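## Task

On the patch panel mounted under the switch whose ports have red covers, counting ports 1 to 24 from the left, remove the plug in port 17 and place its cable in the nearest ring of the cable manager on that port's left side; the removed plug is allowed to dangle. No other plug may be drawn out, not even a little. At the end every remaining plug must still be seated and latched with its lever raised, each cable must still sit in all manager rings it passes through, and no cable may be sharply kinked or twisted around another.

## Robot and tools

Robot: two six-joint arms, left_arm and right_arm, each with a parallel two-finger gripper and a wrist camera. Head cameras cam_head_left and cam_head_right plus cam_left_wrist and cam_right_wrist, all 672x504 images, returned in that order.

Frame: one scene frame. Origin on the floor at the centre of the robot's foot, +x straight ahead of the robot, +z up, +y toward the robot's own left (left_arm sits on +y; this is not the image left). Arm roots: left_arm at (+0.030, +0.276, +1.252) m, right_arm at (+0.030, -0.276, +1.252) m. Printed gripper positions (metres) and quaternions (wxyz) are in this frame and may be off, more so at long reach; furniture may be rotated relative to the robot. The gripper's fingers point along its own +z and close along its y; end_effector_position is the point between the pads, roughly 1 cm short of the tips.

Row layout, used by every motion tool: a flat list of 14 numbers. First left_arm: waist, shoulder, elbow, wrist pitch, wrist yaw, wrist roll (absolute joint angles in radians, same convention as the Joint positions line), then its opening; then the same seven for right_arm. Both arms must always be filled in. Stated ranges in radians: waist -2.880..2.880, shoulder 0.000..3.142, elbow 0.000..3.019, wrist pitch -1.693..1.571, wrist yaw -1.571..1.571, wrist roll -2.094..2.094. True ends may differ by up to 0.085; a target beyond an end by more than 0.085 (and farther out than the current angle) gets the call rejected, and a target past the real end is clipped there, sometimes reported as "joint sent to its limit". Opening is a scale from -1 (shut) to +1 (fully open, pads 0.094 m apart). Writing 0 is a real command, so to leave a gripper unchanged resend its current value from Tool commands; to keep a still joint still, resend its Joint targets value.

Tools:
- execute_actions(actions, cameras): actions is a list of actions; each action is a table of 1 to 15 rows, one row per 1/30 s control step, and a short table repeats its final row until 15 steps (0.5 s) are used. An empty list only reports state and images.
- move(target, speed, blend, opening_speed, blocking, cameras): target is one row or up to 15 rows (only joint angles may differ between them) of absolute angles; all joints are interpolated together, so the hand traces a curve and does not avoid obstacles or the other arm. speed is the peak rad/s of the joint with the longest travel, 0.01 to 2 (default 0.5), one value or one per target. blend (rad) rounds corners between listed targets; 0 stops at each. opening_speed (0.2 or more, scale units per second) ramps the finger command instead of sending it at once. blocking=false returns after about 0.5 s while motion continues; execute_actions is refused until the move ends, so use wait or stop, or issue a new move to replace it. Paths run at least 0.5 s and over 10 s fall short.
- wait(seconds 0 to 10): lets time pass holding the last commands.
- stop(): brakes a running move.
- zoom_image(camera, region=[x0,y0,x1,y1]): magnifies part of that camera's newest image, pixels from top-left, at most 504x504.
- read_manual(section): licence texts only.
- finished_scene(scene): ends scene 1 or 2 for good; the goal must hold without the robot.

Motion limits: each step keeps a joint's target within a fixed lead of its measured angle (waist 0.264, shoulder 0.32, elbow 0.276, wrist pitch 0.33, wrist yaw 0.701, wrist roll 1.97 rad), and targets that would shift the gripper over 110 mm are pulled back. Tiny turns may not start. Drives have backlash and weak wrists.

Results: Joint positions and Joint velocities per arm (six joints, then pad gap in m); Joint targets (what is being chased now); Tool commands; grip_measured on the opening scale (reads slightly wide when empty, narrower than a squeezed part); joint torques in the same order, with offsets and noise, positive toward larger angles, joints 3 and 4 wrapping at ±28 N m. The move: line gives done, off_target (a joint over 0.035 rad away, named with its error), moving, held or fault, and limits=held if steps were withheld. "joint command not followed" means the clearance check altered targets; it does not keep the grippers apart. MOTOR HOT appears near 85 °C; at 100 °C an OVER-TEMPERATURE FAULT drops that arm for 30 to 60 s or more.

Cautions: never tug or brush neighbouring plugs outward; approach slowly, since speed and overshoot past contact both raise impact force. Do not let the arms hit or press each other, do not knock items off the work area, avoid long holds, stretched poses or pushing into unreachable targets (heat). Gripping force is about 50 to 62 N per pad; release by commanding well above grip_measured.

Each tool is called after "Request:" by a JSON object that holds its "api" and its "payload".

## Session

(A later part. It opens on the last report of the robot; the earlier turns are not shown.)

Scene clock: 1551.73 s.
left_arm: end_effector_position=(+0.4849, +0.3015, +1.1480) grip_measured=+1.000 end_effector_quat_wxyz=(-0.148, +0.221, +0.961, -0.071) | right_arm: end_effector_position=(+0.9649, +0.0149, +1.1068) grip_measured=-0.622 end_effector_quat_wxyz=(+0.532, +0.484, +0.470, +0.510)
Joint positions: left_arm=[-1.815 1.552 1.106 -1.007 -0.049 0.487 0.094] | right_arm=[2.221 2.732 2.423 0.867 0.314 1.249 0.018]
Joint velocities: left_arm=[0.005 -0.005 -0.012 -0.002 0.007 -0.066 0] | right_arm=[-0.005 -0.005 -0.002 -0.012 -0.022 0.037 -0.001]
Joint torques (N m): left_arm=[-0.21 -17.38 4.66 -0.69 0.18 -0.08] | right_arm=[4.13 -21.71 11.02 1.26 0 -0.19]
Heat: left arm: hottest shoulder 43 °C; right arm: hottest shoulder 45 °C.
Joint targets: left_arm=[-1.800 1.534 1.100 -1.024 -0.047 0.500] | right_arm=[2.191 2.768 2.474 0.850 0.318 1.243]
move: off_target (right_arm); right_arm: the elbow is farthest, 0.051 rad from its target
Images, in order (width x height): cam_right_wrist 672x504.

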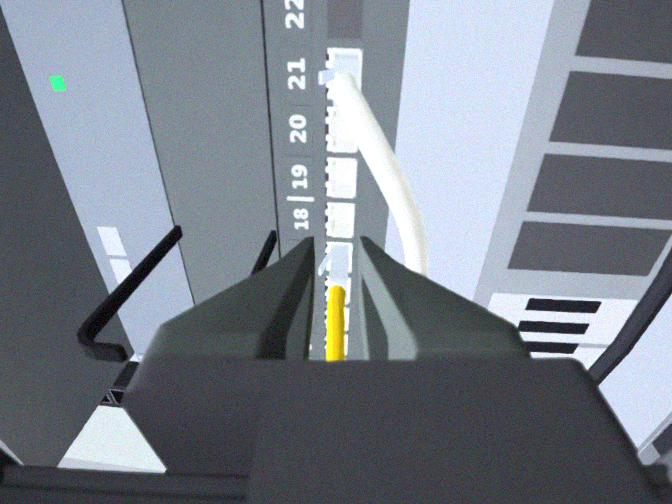

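Request:
{"api": "move", "payload": {"target": [-1.8,1.534,1.1,-1.024,-0.047,0.5,1,2.225,2.745,2.425,0.876,0.318,1.243,-0.62], "cameras": []}}

Request:
{"api": "move", "payload": {"target": [-1.8,1.534,1.1,-1.024,-0.047,0.5,1,2.225,2.745,2.425,0.876,0.318,1.243,-1], "opening_speed": 0.3, "cameras": ["cam_right_wrist"]}}

Request:
{"api": "zoom_image", "payload": {"camera": "cam_right_wrist", "region": [270, 160, 440, 300]}}

Scene clock: 1568.97 s.
left_arm: end_effector_position=(+0.4849, +0.3015, +1.1480) grip_measured=+1.000 end_effector_quat_wxyz=(-0.148, +0.221, +0.961, -0.071) | right_arm: end_effector_position=(+0.9644, +0.0151, +1.1055) grip_measured=-0.622 end_effector_quat_wxyz=(+0.532, +0.484, +0.471, +0.510)
Joint positions: left_arm=[-1.815 1.552 1.106 -1.007 -0.049 0.487 0.094] | right_arm=[2.221 2.733 2.423 0.867 0.314 1.249 0.018]
Joint velocities: left_arm=[-0.005 -0.005 -0.007 -0.007 -0.037 0.022 0] | right_arm=[-0.005 -0.015 0.002 -0.002 0.051 0.007 -0.001]
Joint torques (N m): left_arm=[-0.5 -17.44 4.74 -0.72 0.18 -0.07] | right_arm=[6.12 -22.83 7.46 2.36 -0.05 -0.18]
Heat: left arm: hottest shoulder 43 °C; right arm: hottest elbow 46 °C.
Joint targets: left_arm=[-1.800 1.534 1.100 -1.024 -0.047 0.500] | right_arm=[2.225 2.746 2.425 0.876 0.318 1.243]
move: done
No camera images: "cameras" was empty.

Scene clock: 1570.43 s.
left_arm: end_effector_position=(+0.4849, +0.3015, +1.1480) grip_measured=+1.000 end_effector_quat_wxyz=(-0.148, +0.221, +0.961, -0.071) | right_arm: end_effector_position=(+0.9644, +0.0151, +1.1055) grip_measured=-0.885 end_effector_quat_wxyz=(+0.532, +0.484, +0.471, +0.510)
Joint positions: left_arm=[-1.815 1.552 1.106 -1.007 -0.049 0.487 0.094] | right_arm=[2.221 2.733 2.423 0.867 0.314 1.249 0.005]
Joint velocities: left_arm=[0.005 0.005 -0.007 -0.002 0.037 0.022 0] | right_arm=[-0.005 0.015 0.007 0.002 -0.051 0.051 -0.001]
Joint torques (N m): left_arm=[-0.32 -17.32 4.78 -0.73 0.16 -0.09] | right_arm=[6.77 -23 7.56 2.54 -0.04 -0.21]
Heat: left arm: hottest shoulder 43 °C; right arm: hottest elbow 46 °C.
Joint targets: left_arm=[-1.800 1.534 1.100 -1.024 -0.047 0.500] | right_arm=[2.225 2.745 2.425 0.876 0.318 1.243]
move: done
Images, in order (width x height): cam_right_wrist 672x504.

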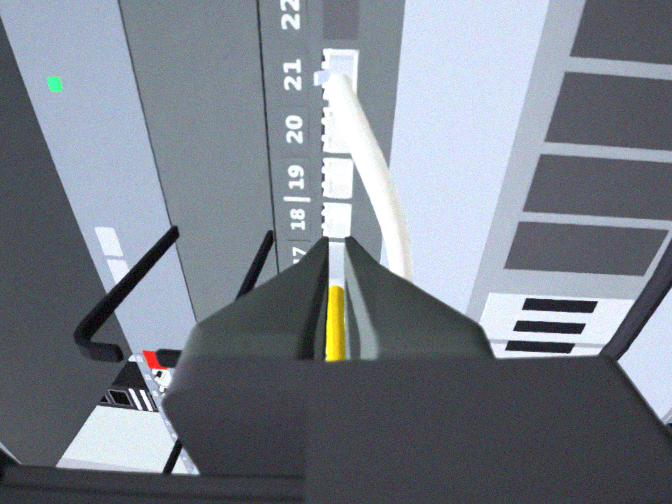

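Scaled by 2.965 from the camera's 672x504 image, which has a finer 960x720 frame.

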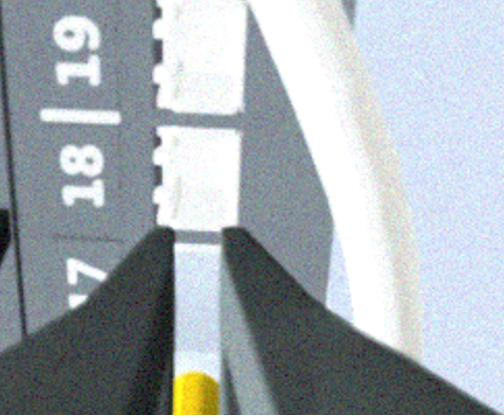

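Request:
{"api": "move", "payload": {"target": [-1.8,1.534,1.1,-1.024,-0.047,0.5,1,2.232,2.77,2.395,0.876,0.318,1.243,-1], "cameras": []}}

Request:
{"api": "move", "payload": {"target": [-1.8,1.534,1.1,-1.024,-0.047,0.5,1,2.235,2.795,2.37,0.876,0.318,1.243,-1], "cameras": ["cam_right_wrist"]}}

Request:
{"api": "zoom_image", "payload": {"camera": "cam_right_wrist", "region": [270, 160, 440, 300]}}

Scene clock: 1583.43 s.
left_arm: end_effector_position=(+0.4849, +0.3015, +1.1480) grip_measured=+1.000 end_effector_quat_wxyz=(-0.148, +0.221, +0.961, -0.071) | right_arm: end_effector_position=(+0.9637, +0.0156, +1.1040) grip_measured=-0.886 end_effector_quat_wxyz=(+0.531, +0.484, +0.473, +0.510)
Joint positions: left_arm=[-1.815 1.552 1.106 -1.007 -0.049 0.487 0.094] | right_arm=[2.221 2.733 2.42 0.867 0.312 1.249 0.005]
Joint velocities: left_arm=[-0.005 -0.015 0.007 -0.007 0.051 -0.051 0] | right_arm=[-0.005 -0.005 -0.002 -0.007 -0.022 -0.037 0]
Joint torques (N m): left_arm=[0.03 -17.49 4.64 -0.7 0.15 -0.05] | right_arm=[6.42 -20.25 5.74 2.67 -0.04 -0.21]
Heat: left arm: hottest shoulder 43 °C; right arm: hottest shoulder 45 °C.
Joint targets: left_arm=[-1.800 1.534 1.100 -1.024 -0.047 0.500] | right_arm=[2.232 2.770 2.395 0.876 0.316 1.243]
move: off_target (right_arm); right_arm: the shoulder is farthest, 0.037 rad from its target
No camera images: "cameras" was empty.

Scene clock: 1584.13 s.
left_arm: end_effector_position=(+0.4849, +0.3015, +1.1480) grip_measured=+1.000 end_effector_quat_wxyz=(-0.148, +0.221, +0.961, -0.071) | right_arm: end_effector_position=(+0.9630, +0.0165, +1.1027) grip_measured=-0.886 end_effector_quat_wxyz=(+0.530, +0.483, +0.474, +0.511)
Joint positions: left_arm=[-1.815 1.552 1.106 -1.007 -0.049 0.487 0.094] | right_arm=[2.221 2.733 2.417 0.867 0.308 1.249 0.005]
Joint velocities: left_arm=[0.005 0.005 -0.002 -0.007 0.007 -0.037 0] | right_arm=[-0.015 -0.015 -0.002 0.012 -0.007 0.081 -0.001]
Joint torques (N m): left_arm=[0.03 -17.32 4.71 -0.77 0.2 -0.06] | right_arm=[7.24 -19.55 4.34 2.71 0.1 -0.22]
Heat: left arm: hottest shoulder 43 °C; right arm: hottest shoulder 45 °C.
Joint targets: left_arm=[-1.800 1.534 1.100 -1.024 -0.047 0.500] | right_arm=[2.235 2.795 2.370 0.876 0.313 1.243]
move: off_target (right_arm); right_arm: the shoulder is farthest, 0.062 rad from its target
Images, in order (width x height): cam_right_wrist 672x504.

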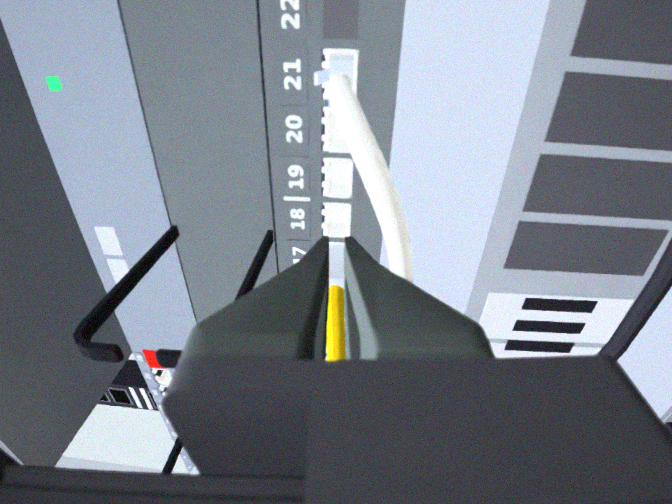

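Scaled by 2.965 from the camera's 672x504 image, which has a finer 960x720 frame.

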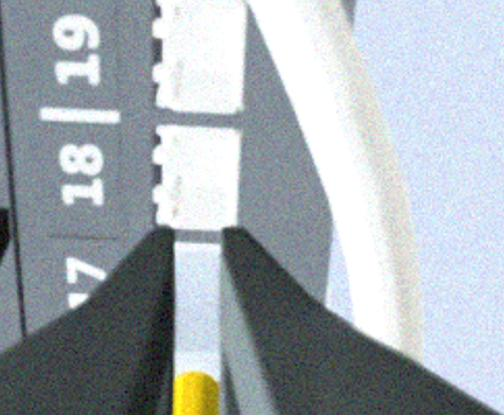

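Force-balanced and stable. Keep going in small steps.

Request:
{"api": "move", "payload": {"target": [-1.8,1.534,1.1,-1.024,-0.047,0.5,1,2.240,2.815,2.345,0.878,0.318,1.243,-1], "cameras": []}}

Request:
{"api": "move", "payload": {"target": [-1.8,1.534,1.1,-1.024,-0.047,0.5,1,2.245,2.835,2.32,0.880,0.318,1.243,-1], "cameras": ["cam_right_wrist"]}}

Request:
{"api": "zoom_image", "payload": {"camera": "cam_right_wrist", "region": [270, 160, 440, 300]}}

Scene clock: 1594.33 s.
left_arm: end_effector_position=(+0.4849, +0.3015, +1.1480) grip_measured=+1.000 end_effector_quat_wxyz=(-0.148, +0.221, +0.961, -0.071) | right_arm: end_effector_position=(+0.9631, +0.0167, +1.1033) grip_measured=-0.887 end_effector_quat_wxyz=(+0.530, +0.482, +0.475, +0.511)
Joint positions: left_arm=[-1.815 1.552 1.106 -1.007 -0.049 0.487 0.094] | right_arm=[2.221 2.732 2.415 0.867 0.306 1.249 0.005]
Joint velocities: left_arm=[-0.015 -0.005 -0.002 -0.017 0.022 0.007 0] | right_arm=[0.005 0.005 0.007 -0.012 0.007 -0.125 0]
Joint torques (N m): left_arm=[0.03 -17.32 4.75 -0.72 0.17 -0.07] | right_arm=[7.36 -17.55 2.88 2.41 0.19 -0.16]
Heat: left arm: hottest shoulder 43 °C; right arm: hottest shoulder 44 °C.
Joint targets: left_arm=[-1.800 1.534 1.100 -1.024 -0.047 0.500] | right_arm=[2.239 2.810 2.349 0.878 0.315 1.243]
move: off_target (right_arm); right_arm: the shoulder is farthest, 0.083 rad from its target
No camera images: "cameras" was empty.

Scene clock: 1595.03 s.
left_arm: end_effector_position=(+0.4849, +0.3015, +1.1480) grip_measured=+1.000 end_effector_quat_wxyz=(-0.148, +0.221, +0.961, -0.071) | right_arm: end_effector_position=(+0.9628, +0.0168, +1.1025) grip_measured=-0.887 end_effector_quat_wxyz=(+0.529, +0.483, +0.475, +0.511)
Joint positions: left_arm=[-1.815 1.552 1.106 -1.007 -0.049 0.487 0.094] | right_arm=[2.221 2.732 2.413 0.867 0.306 1.249 0.005]
Joint velocities: left_arm=[-0.005 -0.005 -0.017 -0.017 0.022 -0.037 0] | right_arm=[-0.005 -0.005 0.007 0.007 0.022 -0.022 -0.001]
Joint torques (N m): left_arm=[-0.09 -17.55 4.71 -0.7 0.15 -0.05] | right_arm=[6.95 -17.03 2.47 2.52 0.19 -0.19]
Heat: left arm: hottest shoulder 43 °C; right arm: hottest shoulder 44 °C.
Joint targets: left_arm=[-1.800 1.534 1.100 -1.024 -0.047 0.500] | right_arm=[2.239 2.808 2.344 0.877 0.315 1.245]
move: off_target (right_arm); right_arm: the shoulder is farthest, 0.103 rad from its target
Images, in order (width x height): cam_right_wrist 672x504.

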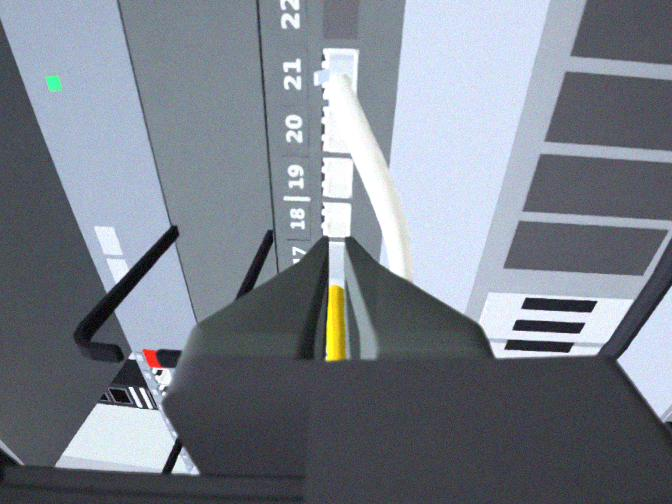

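Scaled by 2.965 from the camera's 672x504 image, which has a finer 960x720 frame.

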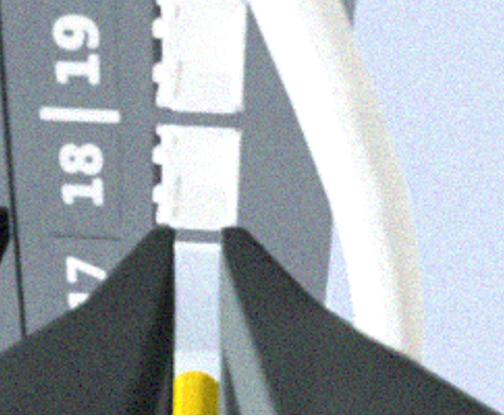

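Request:
{"api": "move", "payload": {"target": [[-1.8,1.534,1.1,-1.024,-0.047,0.5,1,2.24,2.805,2.345,0.93,0.318,1.243,-1],[-1.8,1.534,1.1,-1.024,-0.047,0.5,1,2.24,2.805,2.345,0.81,0.318,1.243,-1],[-1.8,1.534,1.1,-1.024,-0.047,0.5,1,2.24,2.805,2.345,0.90,0.318,1.243,-1]], "cameras": ["cam_right_wrist"]}}

Request:
{"api": "zoom_image", "payload": {"camera": "cam_right_wrist", "region": [270, 160, 440, 300]}}

Scene clock: 1641.03 s.
left_arm: end_effector_position=(+0.4849, +0.3015, +1.1480) grip_measured=+1.000 end_effector_quat_wxyz=(-0.148, +0.221, +0.961, -0.071) | right_arm: end_effector_position=(+0.9626, +0.0163, +1.1010) grip_measured=-0.888 end_effector_quat_wxyz=(+0.529, +0.485, +0.477, +0.508)
Joint positions: left_arm=[-1.815 1.552 1.106 -1.007 -0.049 0.487 0.094] | right_arm=[2.221 2.73 2.41 0.863 0.311 1.249 0.005]
Joint velocities: left_arm=[-0.015 -0.005 0.007 0.007 -0.022 -0.051 0] | right_arm=[-0.005 -0.015 0.012 -0.007 -0.007 0.022 -0.001]
Joint torques (N m): left_arm=[-0.62 -17.44 4.67 -0.77 0.17 -0.04] | right_arm=[7.77 -17.85 2.95 3.81 0.15 -0.24]
Heat: left arm: hottest shoulder 43 °C; right arm: hottest shoulder 44 °C.
Joint targets: left_arm=[-1.800 1.534 1.100 -1.024 -0.047 0.500] | right_arm=[2.240 2.806 2.345 0.900 0.318 1.243]
move: off_target (right_arm); right_arm: the shoulder is farthest, 0.075 rad from its target
Images, in order (width x height): cam_right_wrist 672x504.

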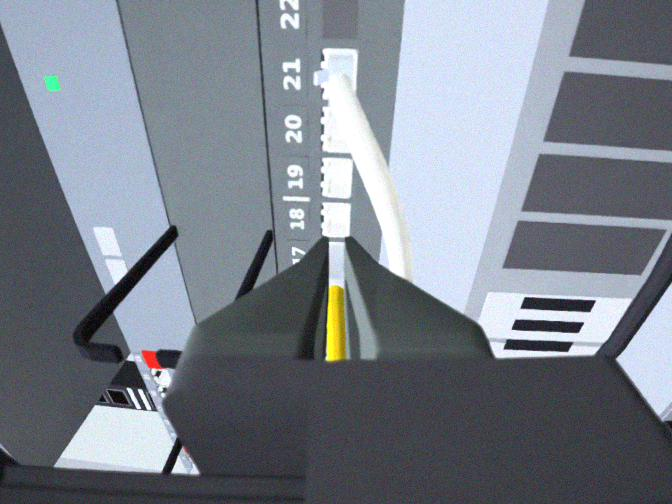

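Scaled by 2.965 from the camera's 672x504 image, which has a finer 960x720 frame.

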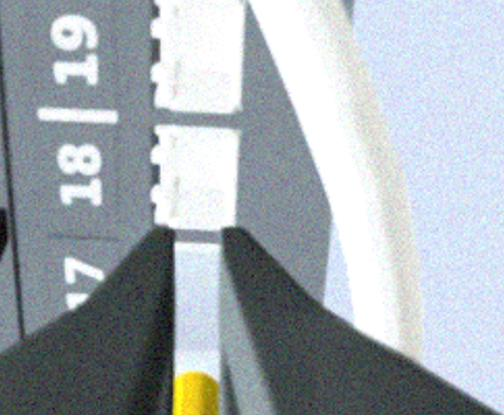

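Request:
{"api": "wait", "payload": {"seconds": 0, "cameras": ["cam_left_wrist"]}}

Scene clock: 1667.33 s.
left_arm: end_effector_position=(+0.4849, +0.3015, +1.1480) grip_measured=+1.000 end_effector_quat_wxyz=(-0.148, +0.221, +0.961, -0.071) | right_arm: end_effector_position=(+0.9626, +0.0163, +1.1010) grip_measured=-0.888 end_effector_quat_wxyz=(+0.529, +0.485, +0.477, +0.508)
Joint positions: left_arm=[-1.815 1.552 1.106 -1.007 -0.049 0.487 0.094] | right_arm=[2.221 2.73 2.41 0.863 0.311 1.249 0.005]
Joint velocities: left_arm=[0.005 -0.005 0.002 -0.007 -0.007 -0.125 0] | right_arm=[0.005 -0.015 0.002 -0.012 0.007 -0.007 0]
Joint torques (N m): left_arm=[-0.21 -17.96 4.7 -0.69 0.18 -0.06] | right_arm=[7.24 -17.26 2.96 3.73 0.11 -0.22]
Heat: left arm: hottest shoulder 43 °C; right arm: hottest shoulder 42 °C.
Joint targets: left_arm=[-1.800 1.534 1.100 -1.024 -0.047 0.500] | right_arm=[2.240 2.806 2.345 0.900 0.318 1.243]
Tool commands: left_gripper/opening=+1.0 right_gripper/opening=-1.0
Images, in order (width x height): cam_left_wrist 672x504.

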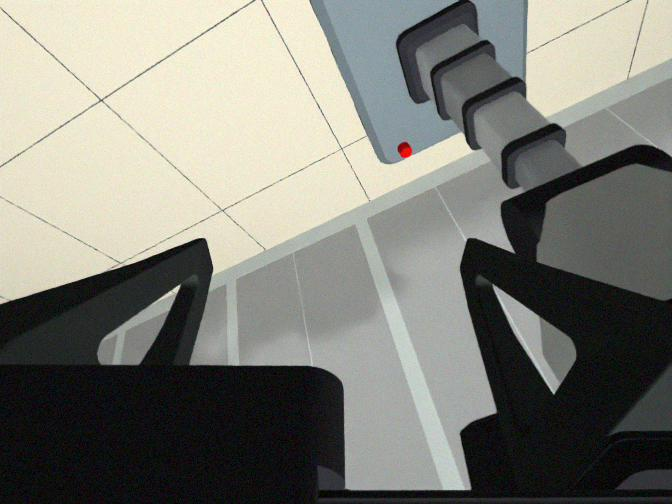

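Request:
{"api": "move", "payload": {"target": [[-2.0,1.7,1.2,1.3,0.52,0.0,-0.9,2.24,2.805,2.345,0.90,0.318,1.243,-1],[-1.98,2.3,1.6,1.48,0.52,0.0,-0.9,2.24,2.805,2.345,0.90,0.318,1.243,-1]], "speed": 0.8, "cameras": ["cam_left_wrist","cam_head_left"]}}

Scene clock: 1720.50 s.
left_arm: end_effector_position=(+0.8330, +0.1041, +1.1812) grip_measured=-0.897 end_effector_quat_wxyz=(-0.781, -0.167, -0.556, +0.230) | right_arm: end_effector_position=(+0.9626, +0.0163, +1.1010) grip_measured=-0.888 end_effector_quat_wxyz=(+0.529, +0.485, +0.477, +0.508)
Joint positions: left_arm=[-1.98 2.306 1.569 1.441 0.517 0.023 0.005] | right_arm=[2.221 2.73 2.41 0.863 0.311 1.249 0.005]
Joint velocities: left_arm=[-0.005 -0.005 -0.007 0.012 0.022 0.037 0] | right_arm=[0.015 -0.005 -0.007 -0.007 -0.022 -0.022 0.001]
Joint torques (N m): left_arm=[-3.84 -23.41 7.65 2.73 0.13 -0.32] | right_arm=[7.06 -17.55 2.82 3.88 0.09 -0.2]
Heat: left arm: hottest shoulder 43 °C; right arm: hottest shoulder 40 °C.
Joint targets: left_arm=[-1.979 2.300 1.601 1.468 0.519 0.009] | right_arm=[2.240 2.805 2.345 0.900 0.318 1.243]
move: off_target (left_arm, right_arm); left_arm: the wrist pitch is farthest, 0.039 rad from its target; right_arm: the shoulder is farthest, 0.075 rad from its target
Images, in order (width x height): cam_head_left 672x504, cam_left_wrist 672x504.

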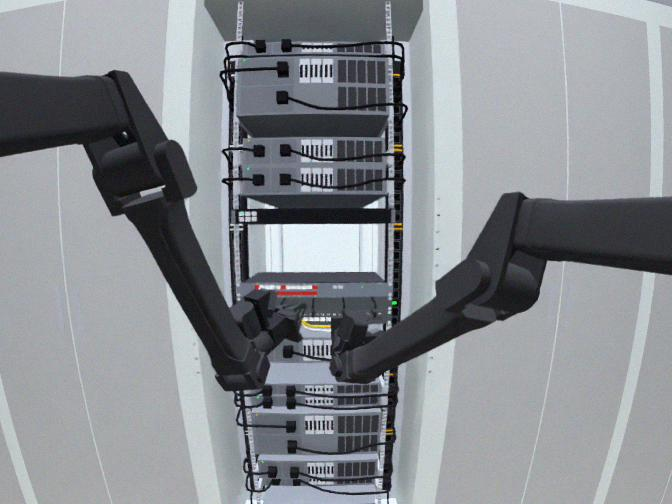

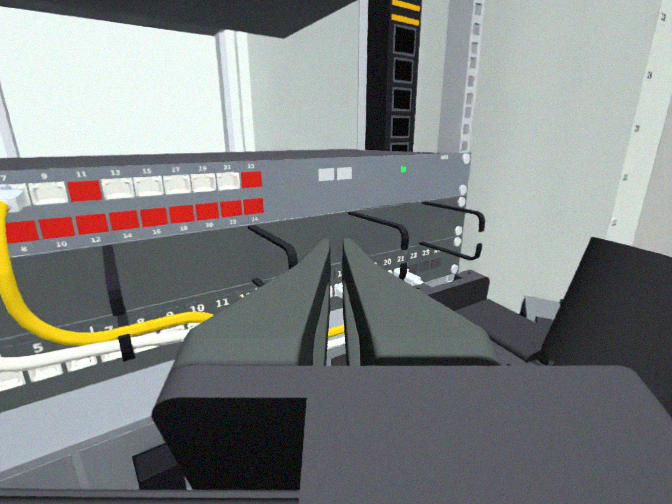

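Request:
{"api": "move", "payload": {"target": [-1.98,2.3,1.6,1.48,0.52,0.0,-0.1,2.24,2.805,2.345,0.90,0.318,1.243,-1], "cameras": ["cam_left_wrist"]}}

Request:
{"api": "zoom_image", "payload": {"camera": "cam_left_wrist", "region": [270, 230, 450, 360]}}

Scene clock: 1732.33 s.
left_arm: end_effector_position=(+0.8322, +0.1043, +1.1834) grip_measured=-0.103 end_effector_quat_wxyz=(-0.783, -0.166, -0.552, +0.232) | right_arm: end_effector_position=(+0.9626, +0.0163, +1.1010) grip_measured=-0.888 end_effector_quat_wxyz=(+0.529, +0.485, +0.477, +0.508)
Joint positions: left_arm=[-1.98 2.306 1.569 1.452 0.519 0.015 0.042] | right_arm=[2.221 2.73 2.41 0.863 0.311 1.249 0.005]
Joint velocities: left_arm=[0.005 -0.005 -0.017 0.007 0.037 0.037 0] | right_arm=[-0.015 -0.005 -0.007 0.007 -0.081 -0.066 0]
Joint torques (N m): left_arm=[-3.72 -23.18 7.6 2.78 0.12 -0.32] | right_arm=[7.65 -18.14 2.81 3.69 0.11 -0.19]
Heat: left arm: hottest shoulder 43 °C; right arm: hottest shoulder 40 °C.
Joint targets: left_arm=[-1.980 2.300 1.600 1.480 0.521 0.000] | right_arm=[2.240 2.805 2.345 0.900 0.318 1.243]
move: off_target (right_arm); right_arm: the shoulder is farthest, 0.075 rad from its target
Images, in order (width x height): cam_left_wrist 672x504.

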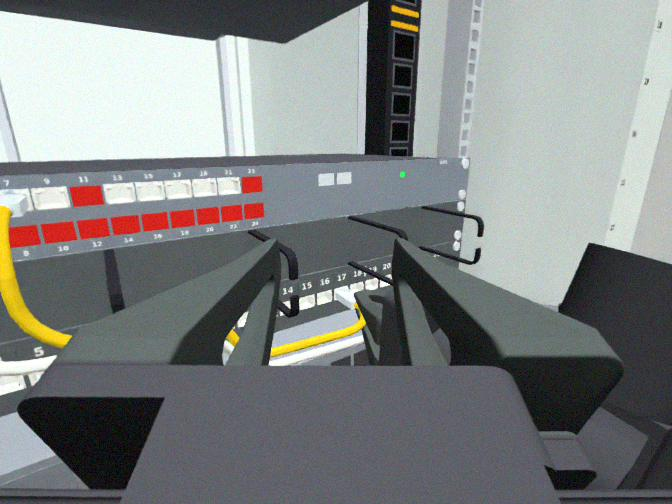

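Scaled by 2.800 from the camera's 672x504 image, which has a finer 960x720 frame.

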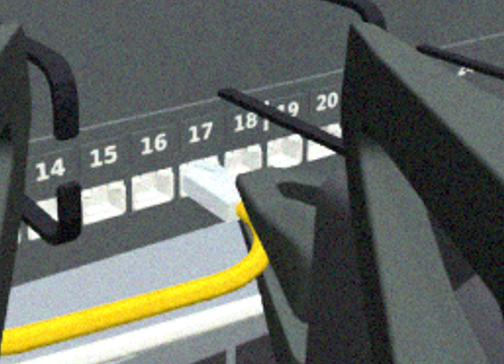

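Request:
{"api": "zoom_image", "payload": {"camera": "cam_left_wrist", "region": [320, 275, 390, 340]}}

Scaled by 7.200 from the camera's 672x504 image, which has a finer 960x720 frame.

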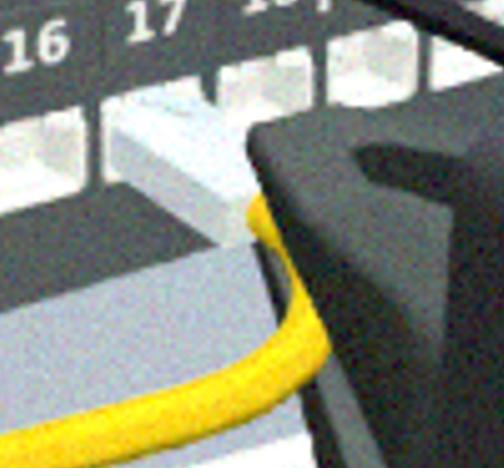

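Request:
{"api": "move", "payload": {"target": [-1.98,2.3,1.6,1.48,0.52,0.0,-0.1,2.22,2.765,2.42,0.87,0.313,1.243,-1], "cameras": []}}

Request:
{"api": "move", "payload": {"target": [-1.98,2.3,1.6,1.48,0.52,0.0,-0.1,2.22,2.76,2.465,0.86,0.313,1.243,-0.62], "opening_speed": 0.5, "cameras": ["cam_right_wrist","cam_left_wrist"]}}

Request:
{"api": "zoom_image", "payload": {"camera": "cam_left_wrist", "region": [310, 265, 400, 345]}}

Scene clock: 1756.07 s.
left_arm: end_effector_position=(+0.8322, +0.1043, +1.1834) grip_measured=-0.103 end_effector_quat_wxyz=(-0.783, -0.166, -0.552, +0.233) | right_arm: end_effector_position=(+0.9635, +0.0160, +1.1032) grip_measured=-0.888 end_effector_quat_wxyz=(+0.529, +0.484, +0.476, +0.509)
Joint positions: left_arm=[-1.98 2.306 1.569 1.452 0.519 0.013 0.042] | right_arm=[2.221 2.729 2.412 0.863 0.311 1.249 0.005]
Joint velocities: left_arm=[-0.005 -0.005 -0.007 -0.007 -0.007 0.007 0] | right_arm=[-0.005 -0.005 0.012 -0.022 -0.007 -0.037 0]
Joint torques (N m): left_arm=[-3.72 -22.89 7.47 2.65 0.06 -0.34] | right_arm=[6.59 -21.13 7.94 2.47 -0.06 -0.24]
Heat: left arm: hottest shoulder 43 °C; right arm: hottest shoulder 40 °C.
Joint targets: left_arm=[-1.980 2.300 1.600 1.480 0.520 0.000] | right_arm=[2.220 2.765 2.419 0.870 0.314 1.243]
move: off_target (right_arm); right_arm: the shoulder is farthest, 0.036 rad from its target
No camera images: "cameras" was empty.

Scene clock: 1757.17 s.
left_arm: end_effector_position=(+0.8322, +0.1043, +1.1834) grip_measured=-0.103 end_effector_quat_wxyz=(-0.783, -0.165, -0.553, +0.234) | right_arm: end_effector_position=(+0.9653, +0.0142, +1.1067) grip_measured=-0.623 end_effector_quat_wxyz=(+0.532, +0.486, +0.471, +0.508)
Joint positions: left_arm=[-1.98 2.306 1.569 1.452 0.519 0.012 0.042] | right_arm=[2.221 2.729 2.42 0.863 0.319 1.249 0.018]
Joint velocities: left_arm=[0.005 0.005 -0.007 -0.012 0.022 0.051 -0.001] | right_arm=[-0.005 -0.015 0.002 0.002 0.007 -0.037 -0.001]
Joint torques (N m): left_arm=[-4.19 -23 7.56 2.67 0.09 -0.29] | right_arm=[5.6 -20.72 10.62 1.98 -0.11 -0.19]
Heat: left arm: hottest shoulder 43 °C; right arm: hottest shoulder 40 °C.
Joint targets: left_arm=[-1.980 2.300 1.600 1.480 0.520 -0.001] | right_arm=[2.220 2.760 2.466 0.860 0.320 1.243]
move: off_target (right_arm); right_arm: the elbow is farthest, 0.045 rad from its target
Images, in order (width x height): cam_left_wrist 672x504, cam_right_wrist 672x504.

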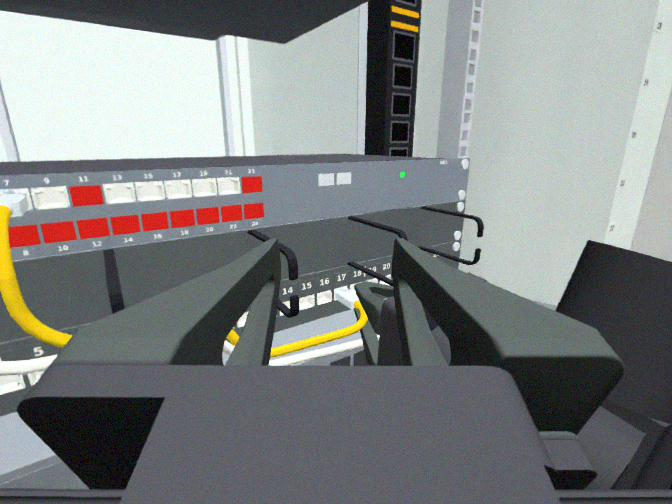

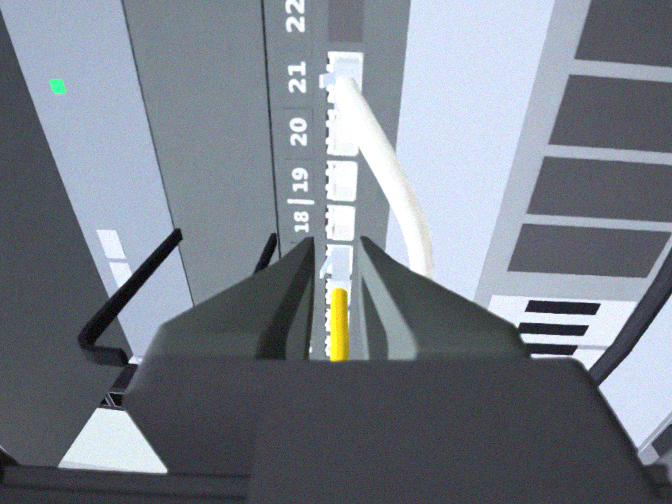

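Scaled by 5.600 from the camera's 672x504 image, which has a finer 960x720 frame.

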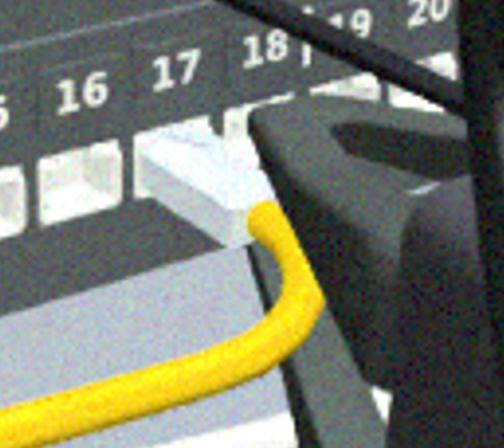

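Request:
{"api": "move", "payload": {"target": [-1.98,2.3,1.6,1.48,0.52,0.0,-0.1,2.239,2.788,2.508,0.825,0.322,1.243,-0.62], "speed": 0.15, "cameras": ["cam_right_wrist","cam_left_wrist"]}}

Request:
{"api": "zoom_image", "payload": {"camera": "cam_left_wrist", "region": [310, 265, 400, 345]}}

Request:
{"api": "zoom_image", "payload": {"camera": "cam_right_wrist", "region": [270, 160, 440, 300]}}

Scene clock: 1783.20 s.
left_arm: end_effector_position=(+0.8322, +0.1043, +1.1834) grip_measured=-0.103 end_effector_quat_wxyz=(-0.783, -0.165, -0.553, +0.234) | right_arm: end_effector_position=(+0.9679, +0.0196, +1.1079) grip_measured=-0.622 end_effector_quat_wxyz=(+0.531, +0.485, +0.471, +0.510)
Joint positions: left_arm=[-1.98 2.306 1.569 1.452 0.519 0.012 0.042] | right_arm=[2.226 2.747 2.459 0.844 0.319 1.249 0.018]
Joint velocities: left_arm=[0.015 -0.015 -0.007 -0.012 -0.037 -0.007 0] | right_arm=[-0.005 -0.005 0.002 -0.022 -0.066 -0.022 -0.001]
Joint torques (N m): left_arm=[-3.9 -22.89 7.53 2.61 0.07 -0.32] | right_arm=[7.53 -20.25 10.96 1.4 -0.02 -0.21]
Heat: left arm: hottest shoulder 44 °C; right arm: hottest shoulder 43 °C.
Joint targets: left_arm=[-1.980 2.300 1.600 1.480 0.520 0.000] | right_arm=[2.240 2.788 2.508 0.825 0.322 1.243]
move: off_target (right_arm); right_arm: the elbow is farthest, 0.049 rad from its target
Images, in order (width x height): cam_left_wrist 672x504, cam_right_wrist 672x504.

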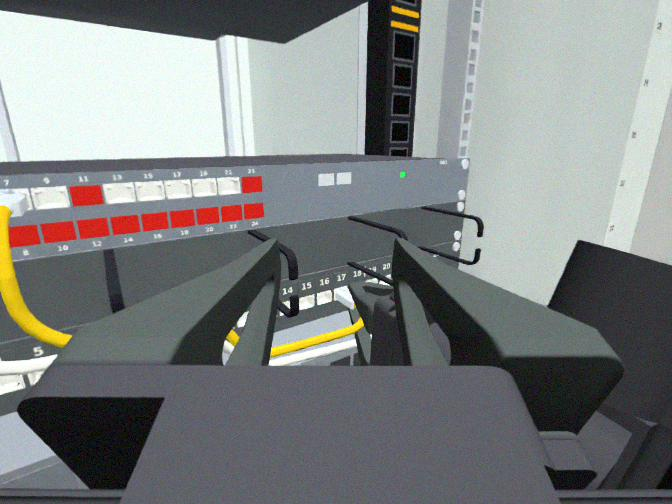

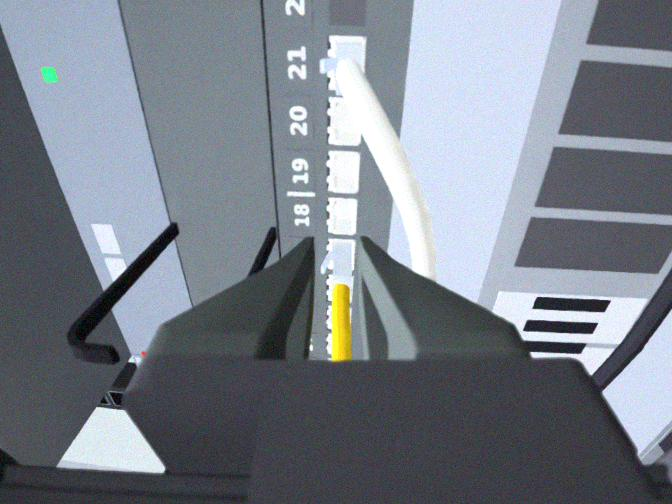

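Scaled by 5.600 from the camera's 672x504 image, which has a finer 960x720 frame.

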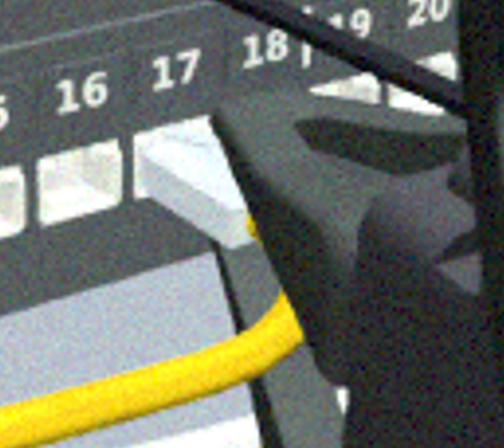

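Scaled by 2.965 from the camera's 672x504 image, which has a finer 960x720 frame.

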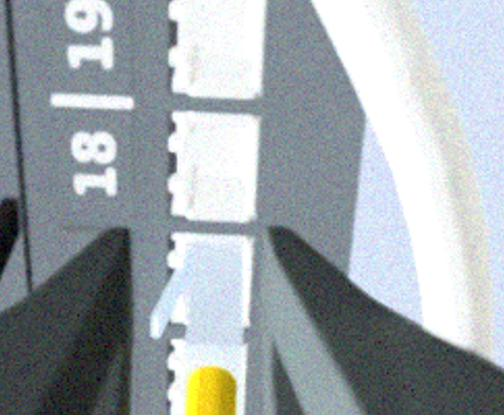

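Request:
{"api": "move", "payload": {"target": [-1.98,2.3,1.6,1.48,0.52,0.0,-0.1,2.246,2.803,2.531,0.815,0.324,1.243,-0.62], "speed": 0.15, "cameras": []}}

Request:
{"api": "wait", "payload": {"seconds": 0}}

Request:
{"api": "zoom_image", "payload": {"camera": "cam_left_wrist", "region": [310, 265, 400, 345]}}

Request:
{"api": "zoom_image", "payload": {"camera": "cam_right_wrist", "region": [270, 160, 440, 300]}}

Scene clock: 1799.77 s.
left_arm: end_effector_position=(+0.8322, +0.1043, +1.1834) grip_measured=-0.103 end_effector_quat_wxyz=(-0.783, -0.165, -0.553, +0.234) | right_arm: end_effector_position=(+0.9672, +0.0247, +1.1052) grip_measured=-0.622 end_effector_quat_wxyz=(+0.530, +0.485, +0.471, +0.511)
Joint positions: left_arm=[-1.98 2.306 1.569 1.452 0.519 0.012 0.042] | right_arm=[2.23 2.762 2.482 0.835 0.32 1.249 0.018]
Joint velocities: left_arm=[0.015 -0.015 0.007 -0.012 -0.007 -0.037 0] | right_arm=[-0.005 0.005 -0.007 0.002 -0.066 -0.081 0]
Joint torques (N m): left_arm=[-3.84 -23 7.41 2.74 0.1 -0.29] | right_arm=[6.3 -20.72 11.03 1.25 -0.07 -0.22]
Heat: left arm: hottest shoulder 44 °C; right arm: hottest shoulder 44 °C.
Joint targets: left_arm=[-1.980 2.300 1.600 1.480 0.520 0.000] | right_arm=[2.245 2.804 2.530 0.815 0.323 1.243]
move: off_target (right_arm); right_arm: the elbow is farthest, 0.049 rad from its target
No camera images: "cameras" was empty.

Scene clock: 1799.77 s.
left_arm: end_effector_position=(+0.8322, +0.1043, +1.1834) grip_measured=-0.103 end_effector_quat_wxyz=(-0.783, -0.165, -0.553, +0.234) | right_arm: end_effector_position=(+0.9672, +0.0247, +1.1052) grip_measured=-0.622 end_effector_quat_wxyz=(+0.530, +0.485, +0.471, +0.511)
Joint positions: left_arm=[-1.98 2.306 1.569 1.452 0.519 0.012 0.042] | right_arm=[2.23 2.762 2.482 0.835 0.32 1.249 0.018]
Joint velocities: left_arm=[0.015 -0.015 0.007 -0.012 -0.007 -0.037 0] | right_arm=[-0.005 0.005 -0.007 0.002 -0.066 -0.081 0]
Joint torques (N m): left_arm=[-3.84 -23 7.41 2.74 0.1 -0.29] | right_arm=[6.3 -20.72 11.03 1.25 -0.07 -0.22]
Heat: left arm: hottest shoulder 44 °C; right arm: hottest shoulder 44 °C.
Joint targets: left_arm=[-1.980 2.300 1.600 1.480 0.520 0.000] | right_arm=[2.245 2.804 2.530 0.815 0.323 1.243]
Tool commands: left_gripper/opening=-0.1 right_gripper/opening=-0.62

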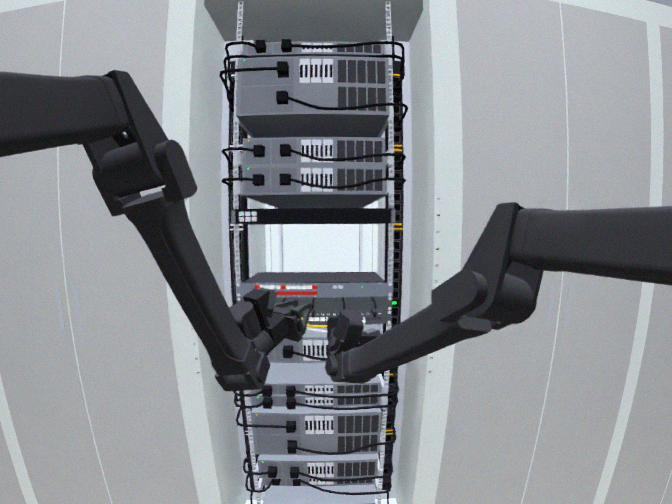

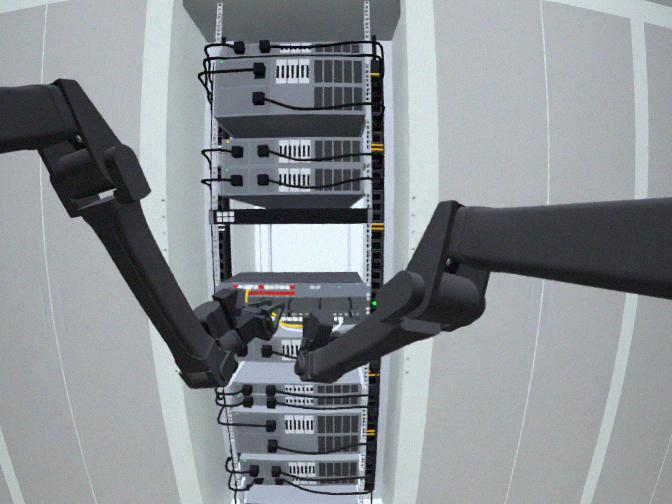

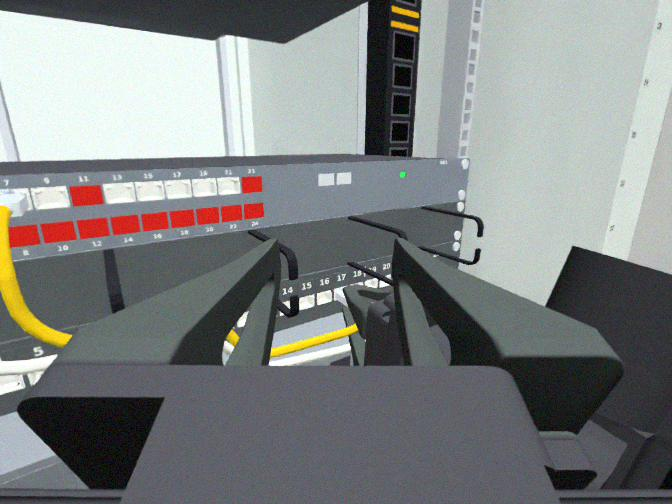

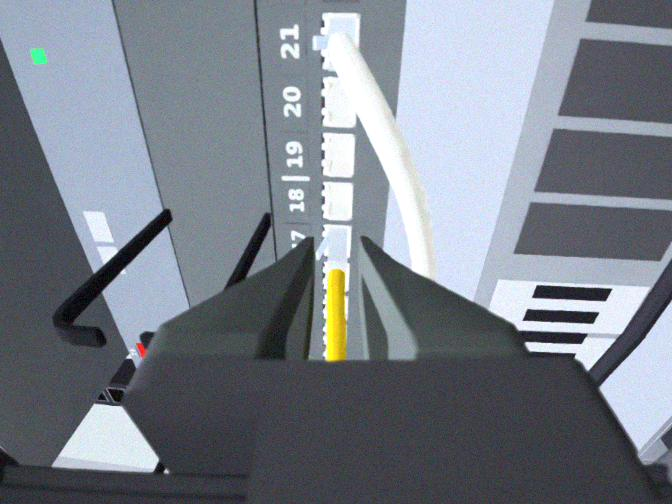

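Scaled by 5.600 from the camera's 672x504 image, which has a finer 960x720 frame.

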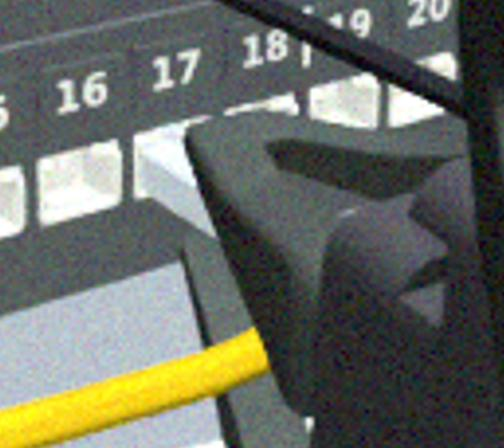

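Scaled by 2.965 from the camera's 672x504 image, which has a finer 960x720 frame.

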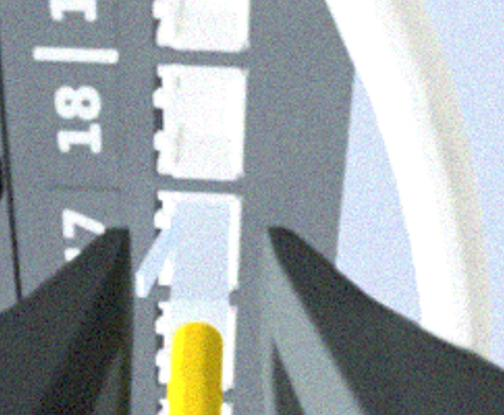

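Request:
{"api": "move", "payload": {"target": [-1.98,2.3,1.6,1.48,0.52,0.0,-0.1,2.246,2.785,2.49,0.84,0.324,1.243,-0.62], "cameras": []}}

Request:
{"api": "move", "payload": {"target": [-1.98,2.3,1.6,1.48,0.52,0.0,-0.1,2.246,2.785,2.49,0.84,0.324,1.243,-1], "opening_speed": 0.25, "cameras": ["cam_right_wrist","cam_left_wrist"]}}

Request:
{"api": "zoom_image", "payload": {"camera": "cam_left_wrist", "region": [310, 265, 400, 345]}}

Request:
{"api": "zoom_image", "payload": {"camera": "cam_right_wrist", "region": [270, 160, 440, 300]}}

Scene clock: 1810.40 s.
left_arm: end_effector_position=(+0.8322, +0.1043, +1.1834) grip_measured=-0.103 end_effector_quat_wxyz=(-0.783, -0.165, -0.553, +0.234) | right_arm: end_effector_position=(+0.9676, +0.0246, +1.1060) grip_measured=-0.622 end_effector_quat_wxyz=(+0.530, +0.485, +0.471, +0.512)
Joint positions: left_arm=[-1.98 2.306 1.569 1.452 0.519 0.012 0.042] | right_arm=[2.23 2.762 2.484 0.835 0.32 1.249 0.018]
Joint velocities: left_arm=[-0.005 -0.005 0.012 0.002 -0.051 0.007 0] | right_arm=[-0.005 -0.005 -0.012 -0.012 0.007 -0.022 0]
Joint torques (N m): left_arm=[-3.55 -22.89 7.54 2.62 0.12 -0.27] | right_arm=[7.24 -22.24 8.17 2.25 -0.02 -0.17]
Heat: left arm: hottest shoulder 44 °C; right arm: hottest shoulder 45 °C.
Joint targets: left_arm=[-1.980 2.300 1.600 1.480 0.520 0.000] | right_arm=[2.246 2.785 2.491 0.840 0.324 1.243]
move: done
No camera images: "cameras" was empty.

Scene clock: 1812.13 s.
left_arm: end_effector_position=(+0.8322, +0.1043, +1.1834) grip_measured=-0.103 end_effector_quat_wxyz=(-0.783, -0.165, -0.553, +0.234) | right_arm: end_effector_position=(+0.9672, +0.0257, +1.1063) grip_measured=-0.870 end_effector_quat_wxyz=(+0.530, +0.486, +0.471, +0.512)
Joint positions: left_arm=[-1.98 2.306 1.569 1.452 0.519 0.012 0.042] | right_arm=[2.232 2.762 2.484 0.835 0.322 1.249 0.006]
Joint velocities: left_arm=[-0.024 -0.005 0.002 -0.002 -0.037 -0.022 0] | right_arm=[-0.005 0.005 0.012 0.012 -0.051 0.051 0]
Joint torques (N m): left_arm=[-3.96 -23 7.61 2.67 0.08 -0.32] | right_arm=[7.3 -22.65 8.12 2.3 -0.09 -0.25]
Heat: left arm: hottest shoulder 44 °C; right arm: hottest shoulder 45 °C.
Joint targets: left_arm=[-1.980 2.300 1.600 1.480 0.520 0.000] | right_arm=[2.247 2.785 2.490 0.840 0.324 1.243]
move: done
Images, in order (width x height): cam_left_wrist 672x504, cam_right_wrist 672x504.

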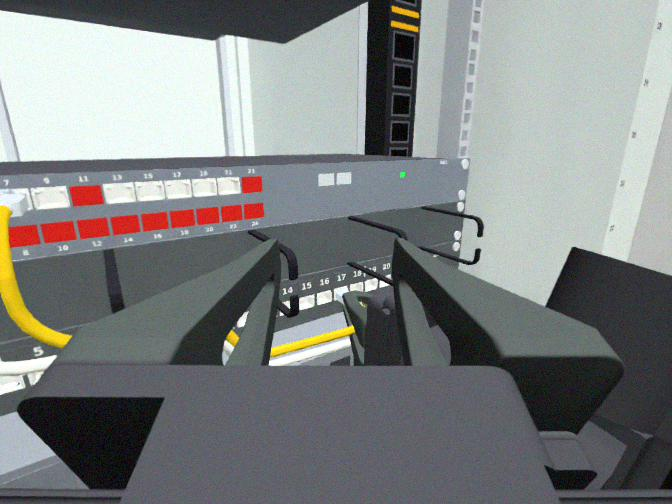

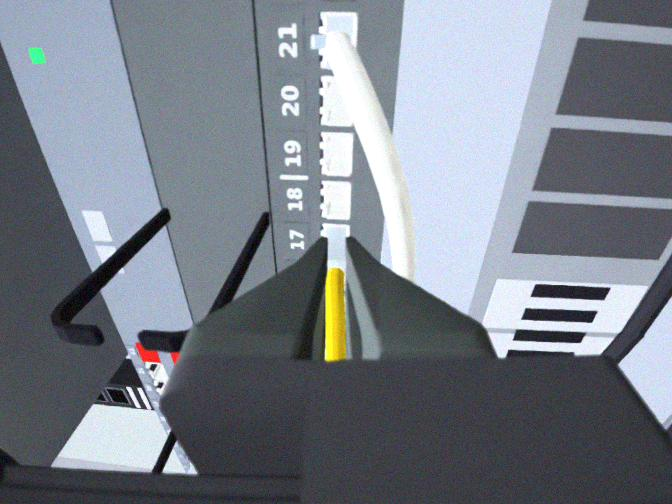

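Scaled by 5.600 from the camera's 672x504 image, which has a finer 960x720 frame.

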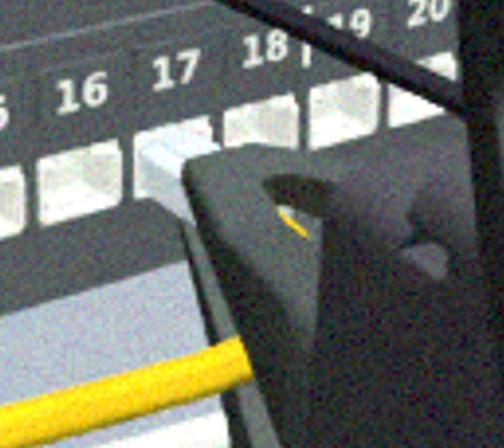

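Scaled by 2.965 from the camera's 672x504 image, which has a finer 960x720 frame.

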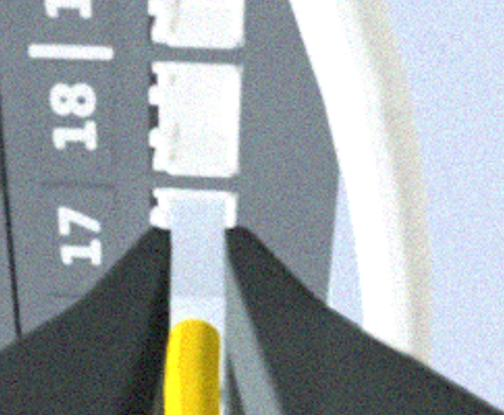

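Now properly on the plug (reading 6.1 mm). Pull.

Request:
{"api": "move", "payload": {"target": [-1.98,2.3,1.6,1.48,0.52,0.0,-0.1,2.252,2.785,2.46,0.845,0.324,1.243,-1], "speed": 0.15, "cameras": []}}

Request:
{"api": "move", "payload": {"target": [-1.98,2.3,1.6,1.48,0.52,0.0,-0.1,2.258,2.79,2.43,0.86,0.324,1.243,-1], "speed": 0.15, "cameras": ["cam_right_wrist","cam_left_wrist"]}}

Request:
{"api": "zoom_image", "payload": {"camera": "cam_left_wrist", "region": [310, 265, 400, 345]}}

Scene clock: 1823.97 s.
left_arm: end_effector_position=(+0.8322, +0.1043, +1.1834) grip_measured=-0.103 end_effector_quat_wxyz=(-0.783, -0.165, -0.553, +0.234) | right_arm: end_effector_position=(+0.9669, +0.0259, +1.1055) grip_measured=-0.870 end_effector_quat_wxyz=(+0.530, +0.486, +0.471, +0.511)
Joint positions: left_arm=[-1.98 2.306 1.569 1.452 0.519 0.012 0.042] | right_arm=[2.232 2.762 2.482 0.835 0.322 1.249 0.006]
Joint velocities: left_arm=[-0.005 -0.005 0.002 0.017 -0.022 -0.066 -0.001] | right_arm=[0.005 0.015 0.007 -0.012 -0.037 0.051 0]
Joint torques (N m): left_arm=[-3.96 -23 7.53 2.76 0.08 -0.32] | right_arm=[7.59 -22.71 6.04 2.43 -0.11 -0.24]
Heat: left arm: hottest shoulder 45 °C; right arm: hottest shoulder 46 °C.
Joint targets: left_arm=[-1.980 2.300 1.600 1.480 0.520 0.000] | right_arm=[2.252 2.785 2.460 0.845 0.324 1.243]
move: done
No camera images: "cameras" was empty.

Scene clock: 1825.00 s.
left_arm: end_effector_position=(+0.8322, +0.1043, +1.1834) grip_measured=-0.103 end_effector_quat_wxyz=(-0.783, -0.165, -0.553, +0.234) | right_arm: end_effector_position=(+0.9642, +0.0263, +1.1029) grip_measured=-0.871 end_effector_quat_wxyz=(+0.529, +0.485, +0.472, +0.512)
Joint positions: left_arm=[-1.98 2.306 1.569 1.452 0.519 0.012 0.042] | right_arm=[2.232 2.759 2.467 0.846 0.319 1.249 0.006]
Joint velocities: left_arm=[-0.024 -0.005 0.017 -0.022 -0.066 -0.007 0.001] | right_arm=[-0.005 0.005 -0.007 0.002 -0.125 -0.037 0.002]
Joint torques (N m): left_arm=[-3.84 -23.24 7.5 2.7 0.09 -0.29] | right_arm=[7.59 -21.54 5.12 2.76 -0.07 -0.2]
Heat: left arm: hottest shoulder 45 °C; right arm: hottest shoulder 46 °C.
Joint targets: left_arm=[-1.980 2.300 1.600 1.480 0.520 0.000] | right_arm=[2.258 2.790 2.429 0.860 0.321 1.243]
move: off_target (right_arm); right_arm: the elbow is farthest, 0.037 rad from its target
Images, in order (width x height): cam_left_wrist 672x504, cam_right_wrist 672x504.

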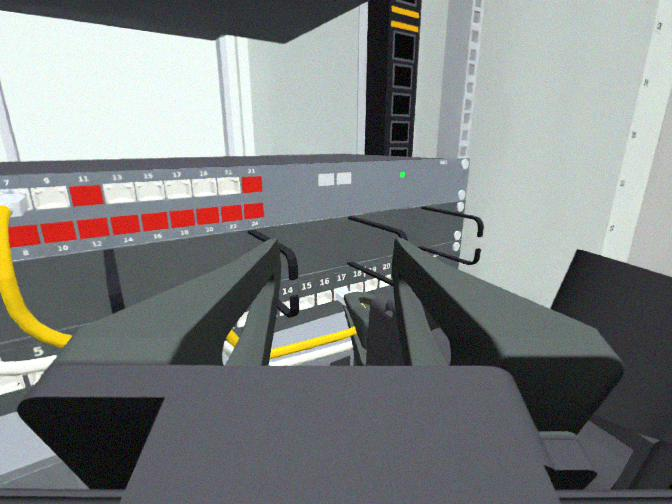

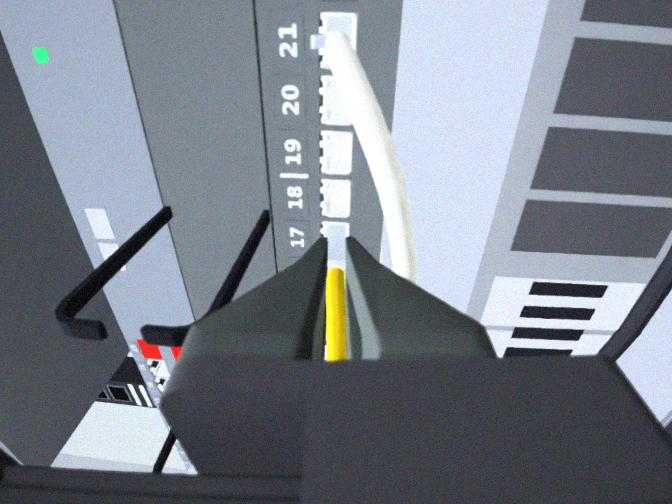

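Scaled by 5.600 from the camera's 672x504 image, which has a finer 960x720 frame.

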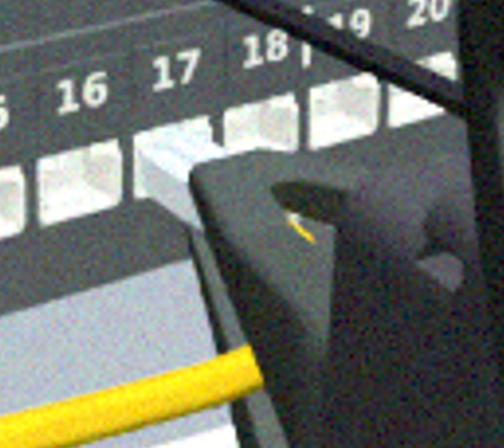

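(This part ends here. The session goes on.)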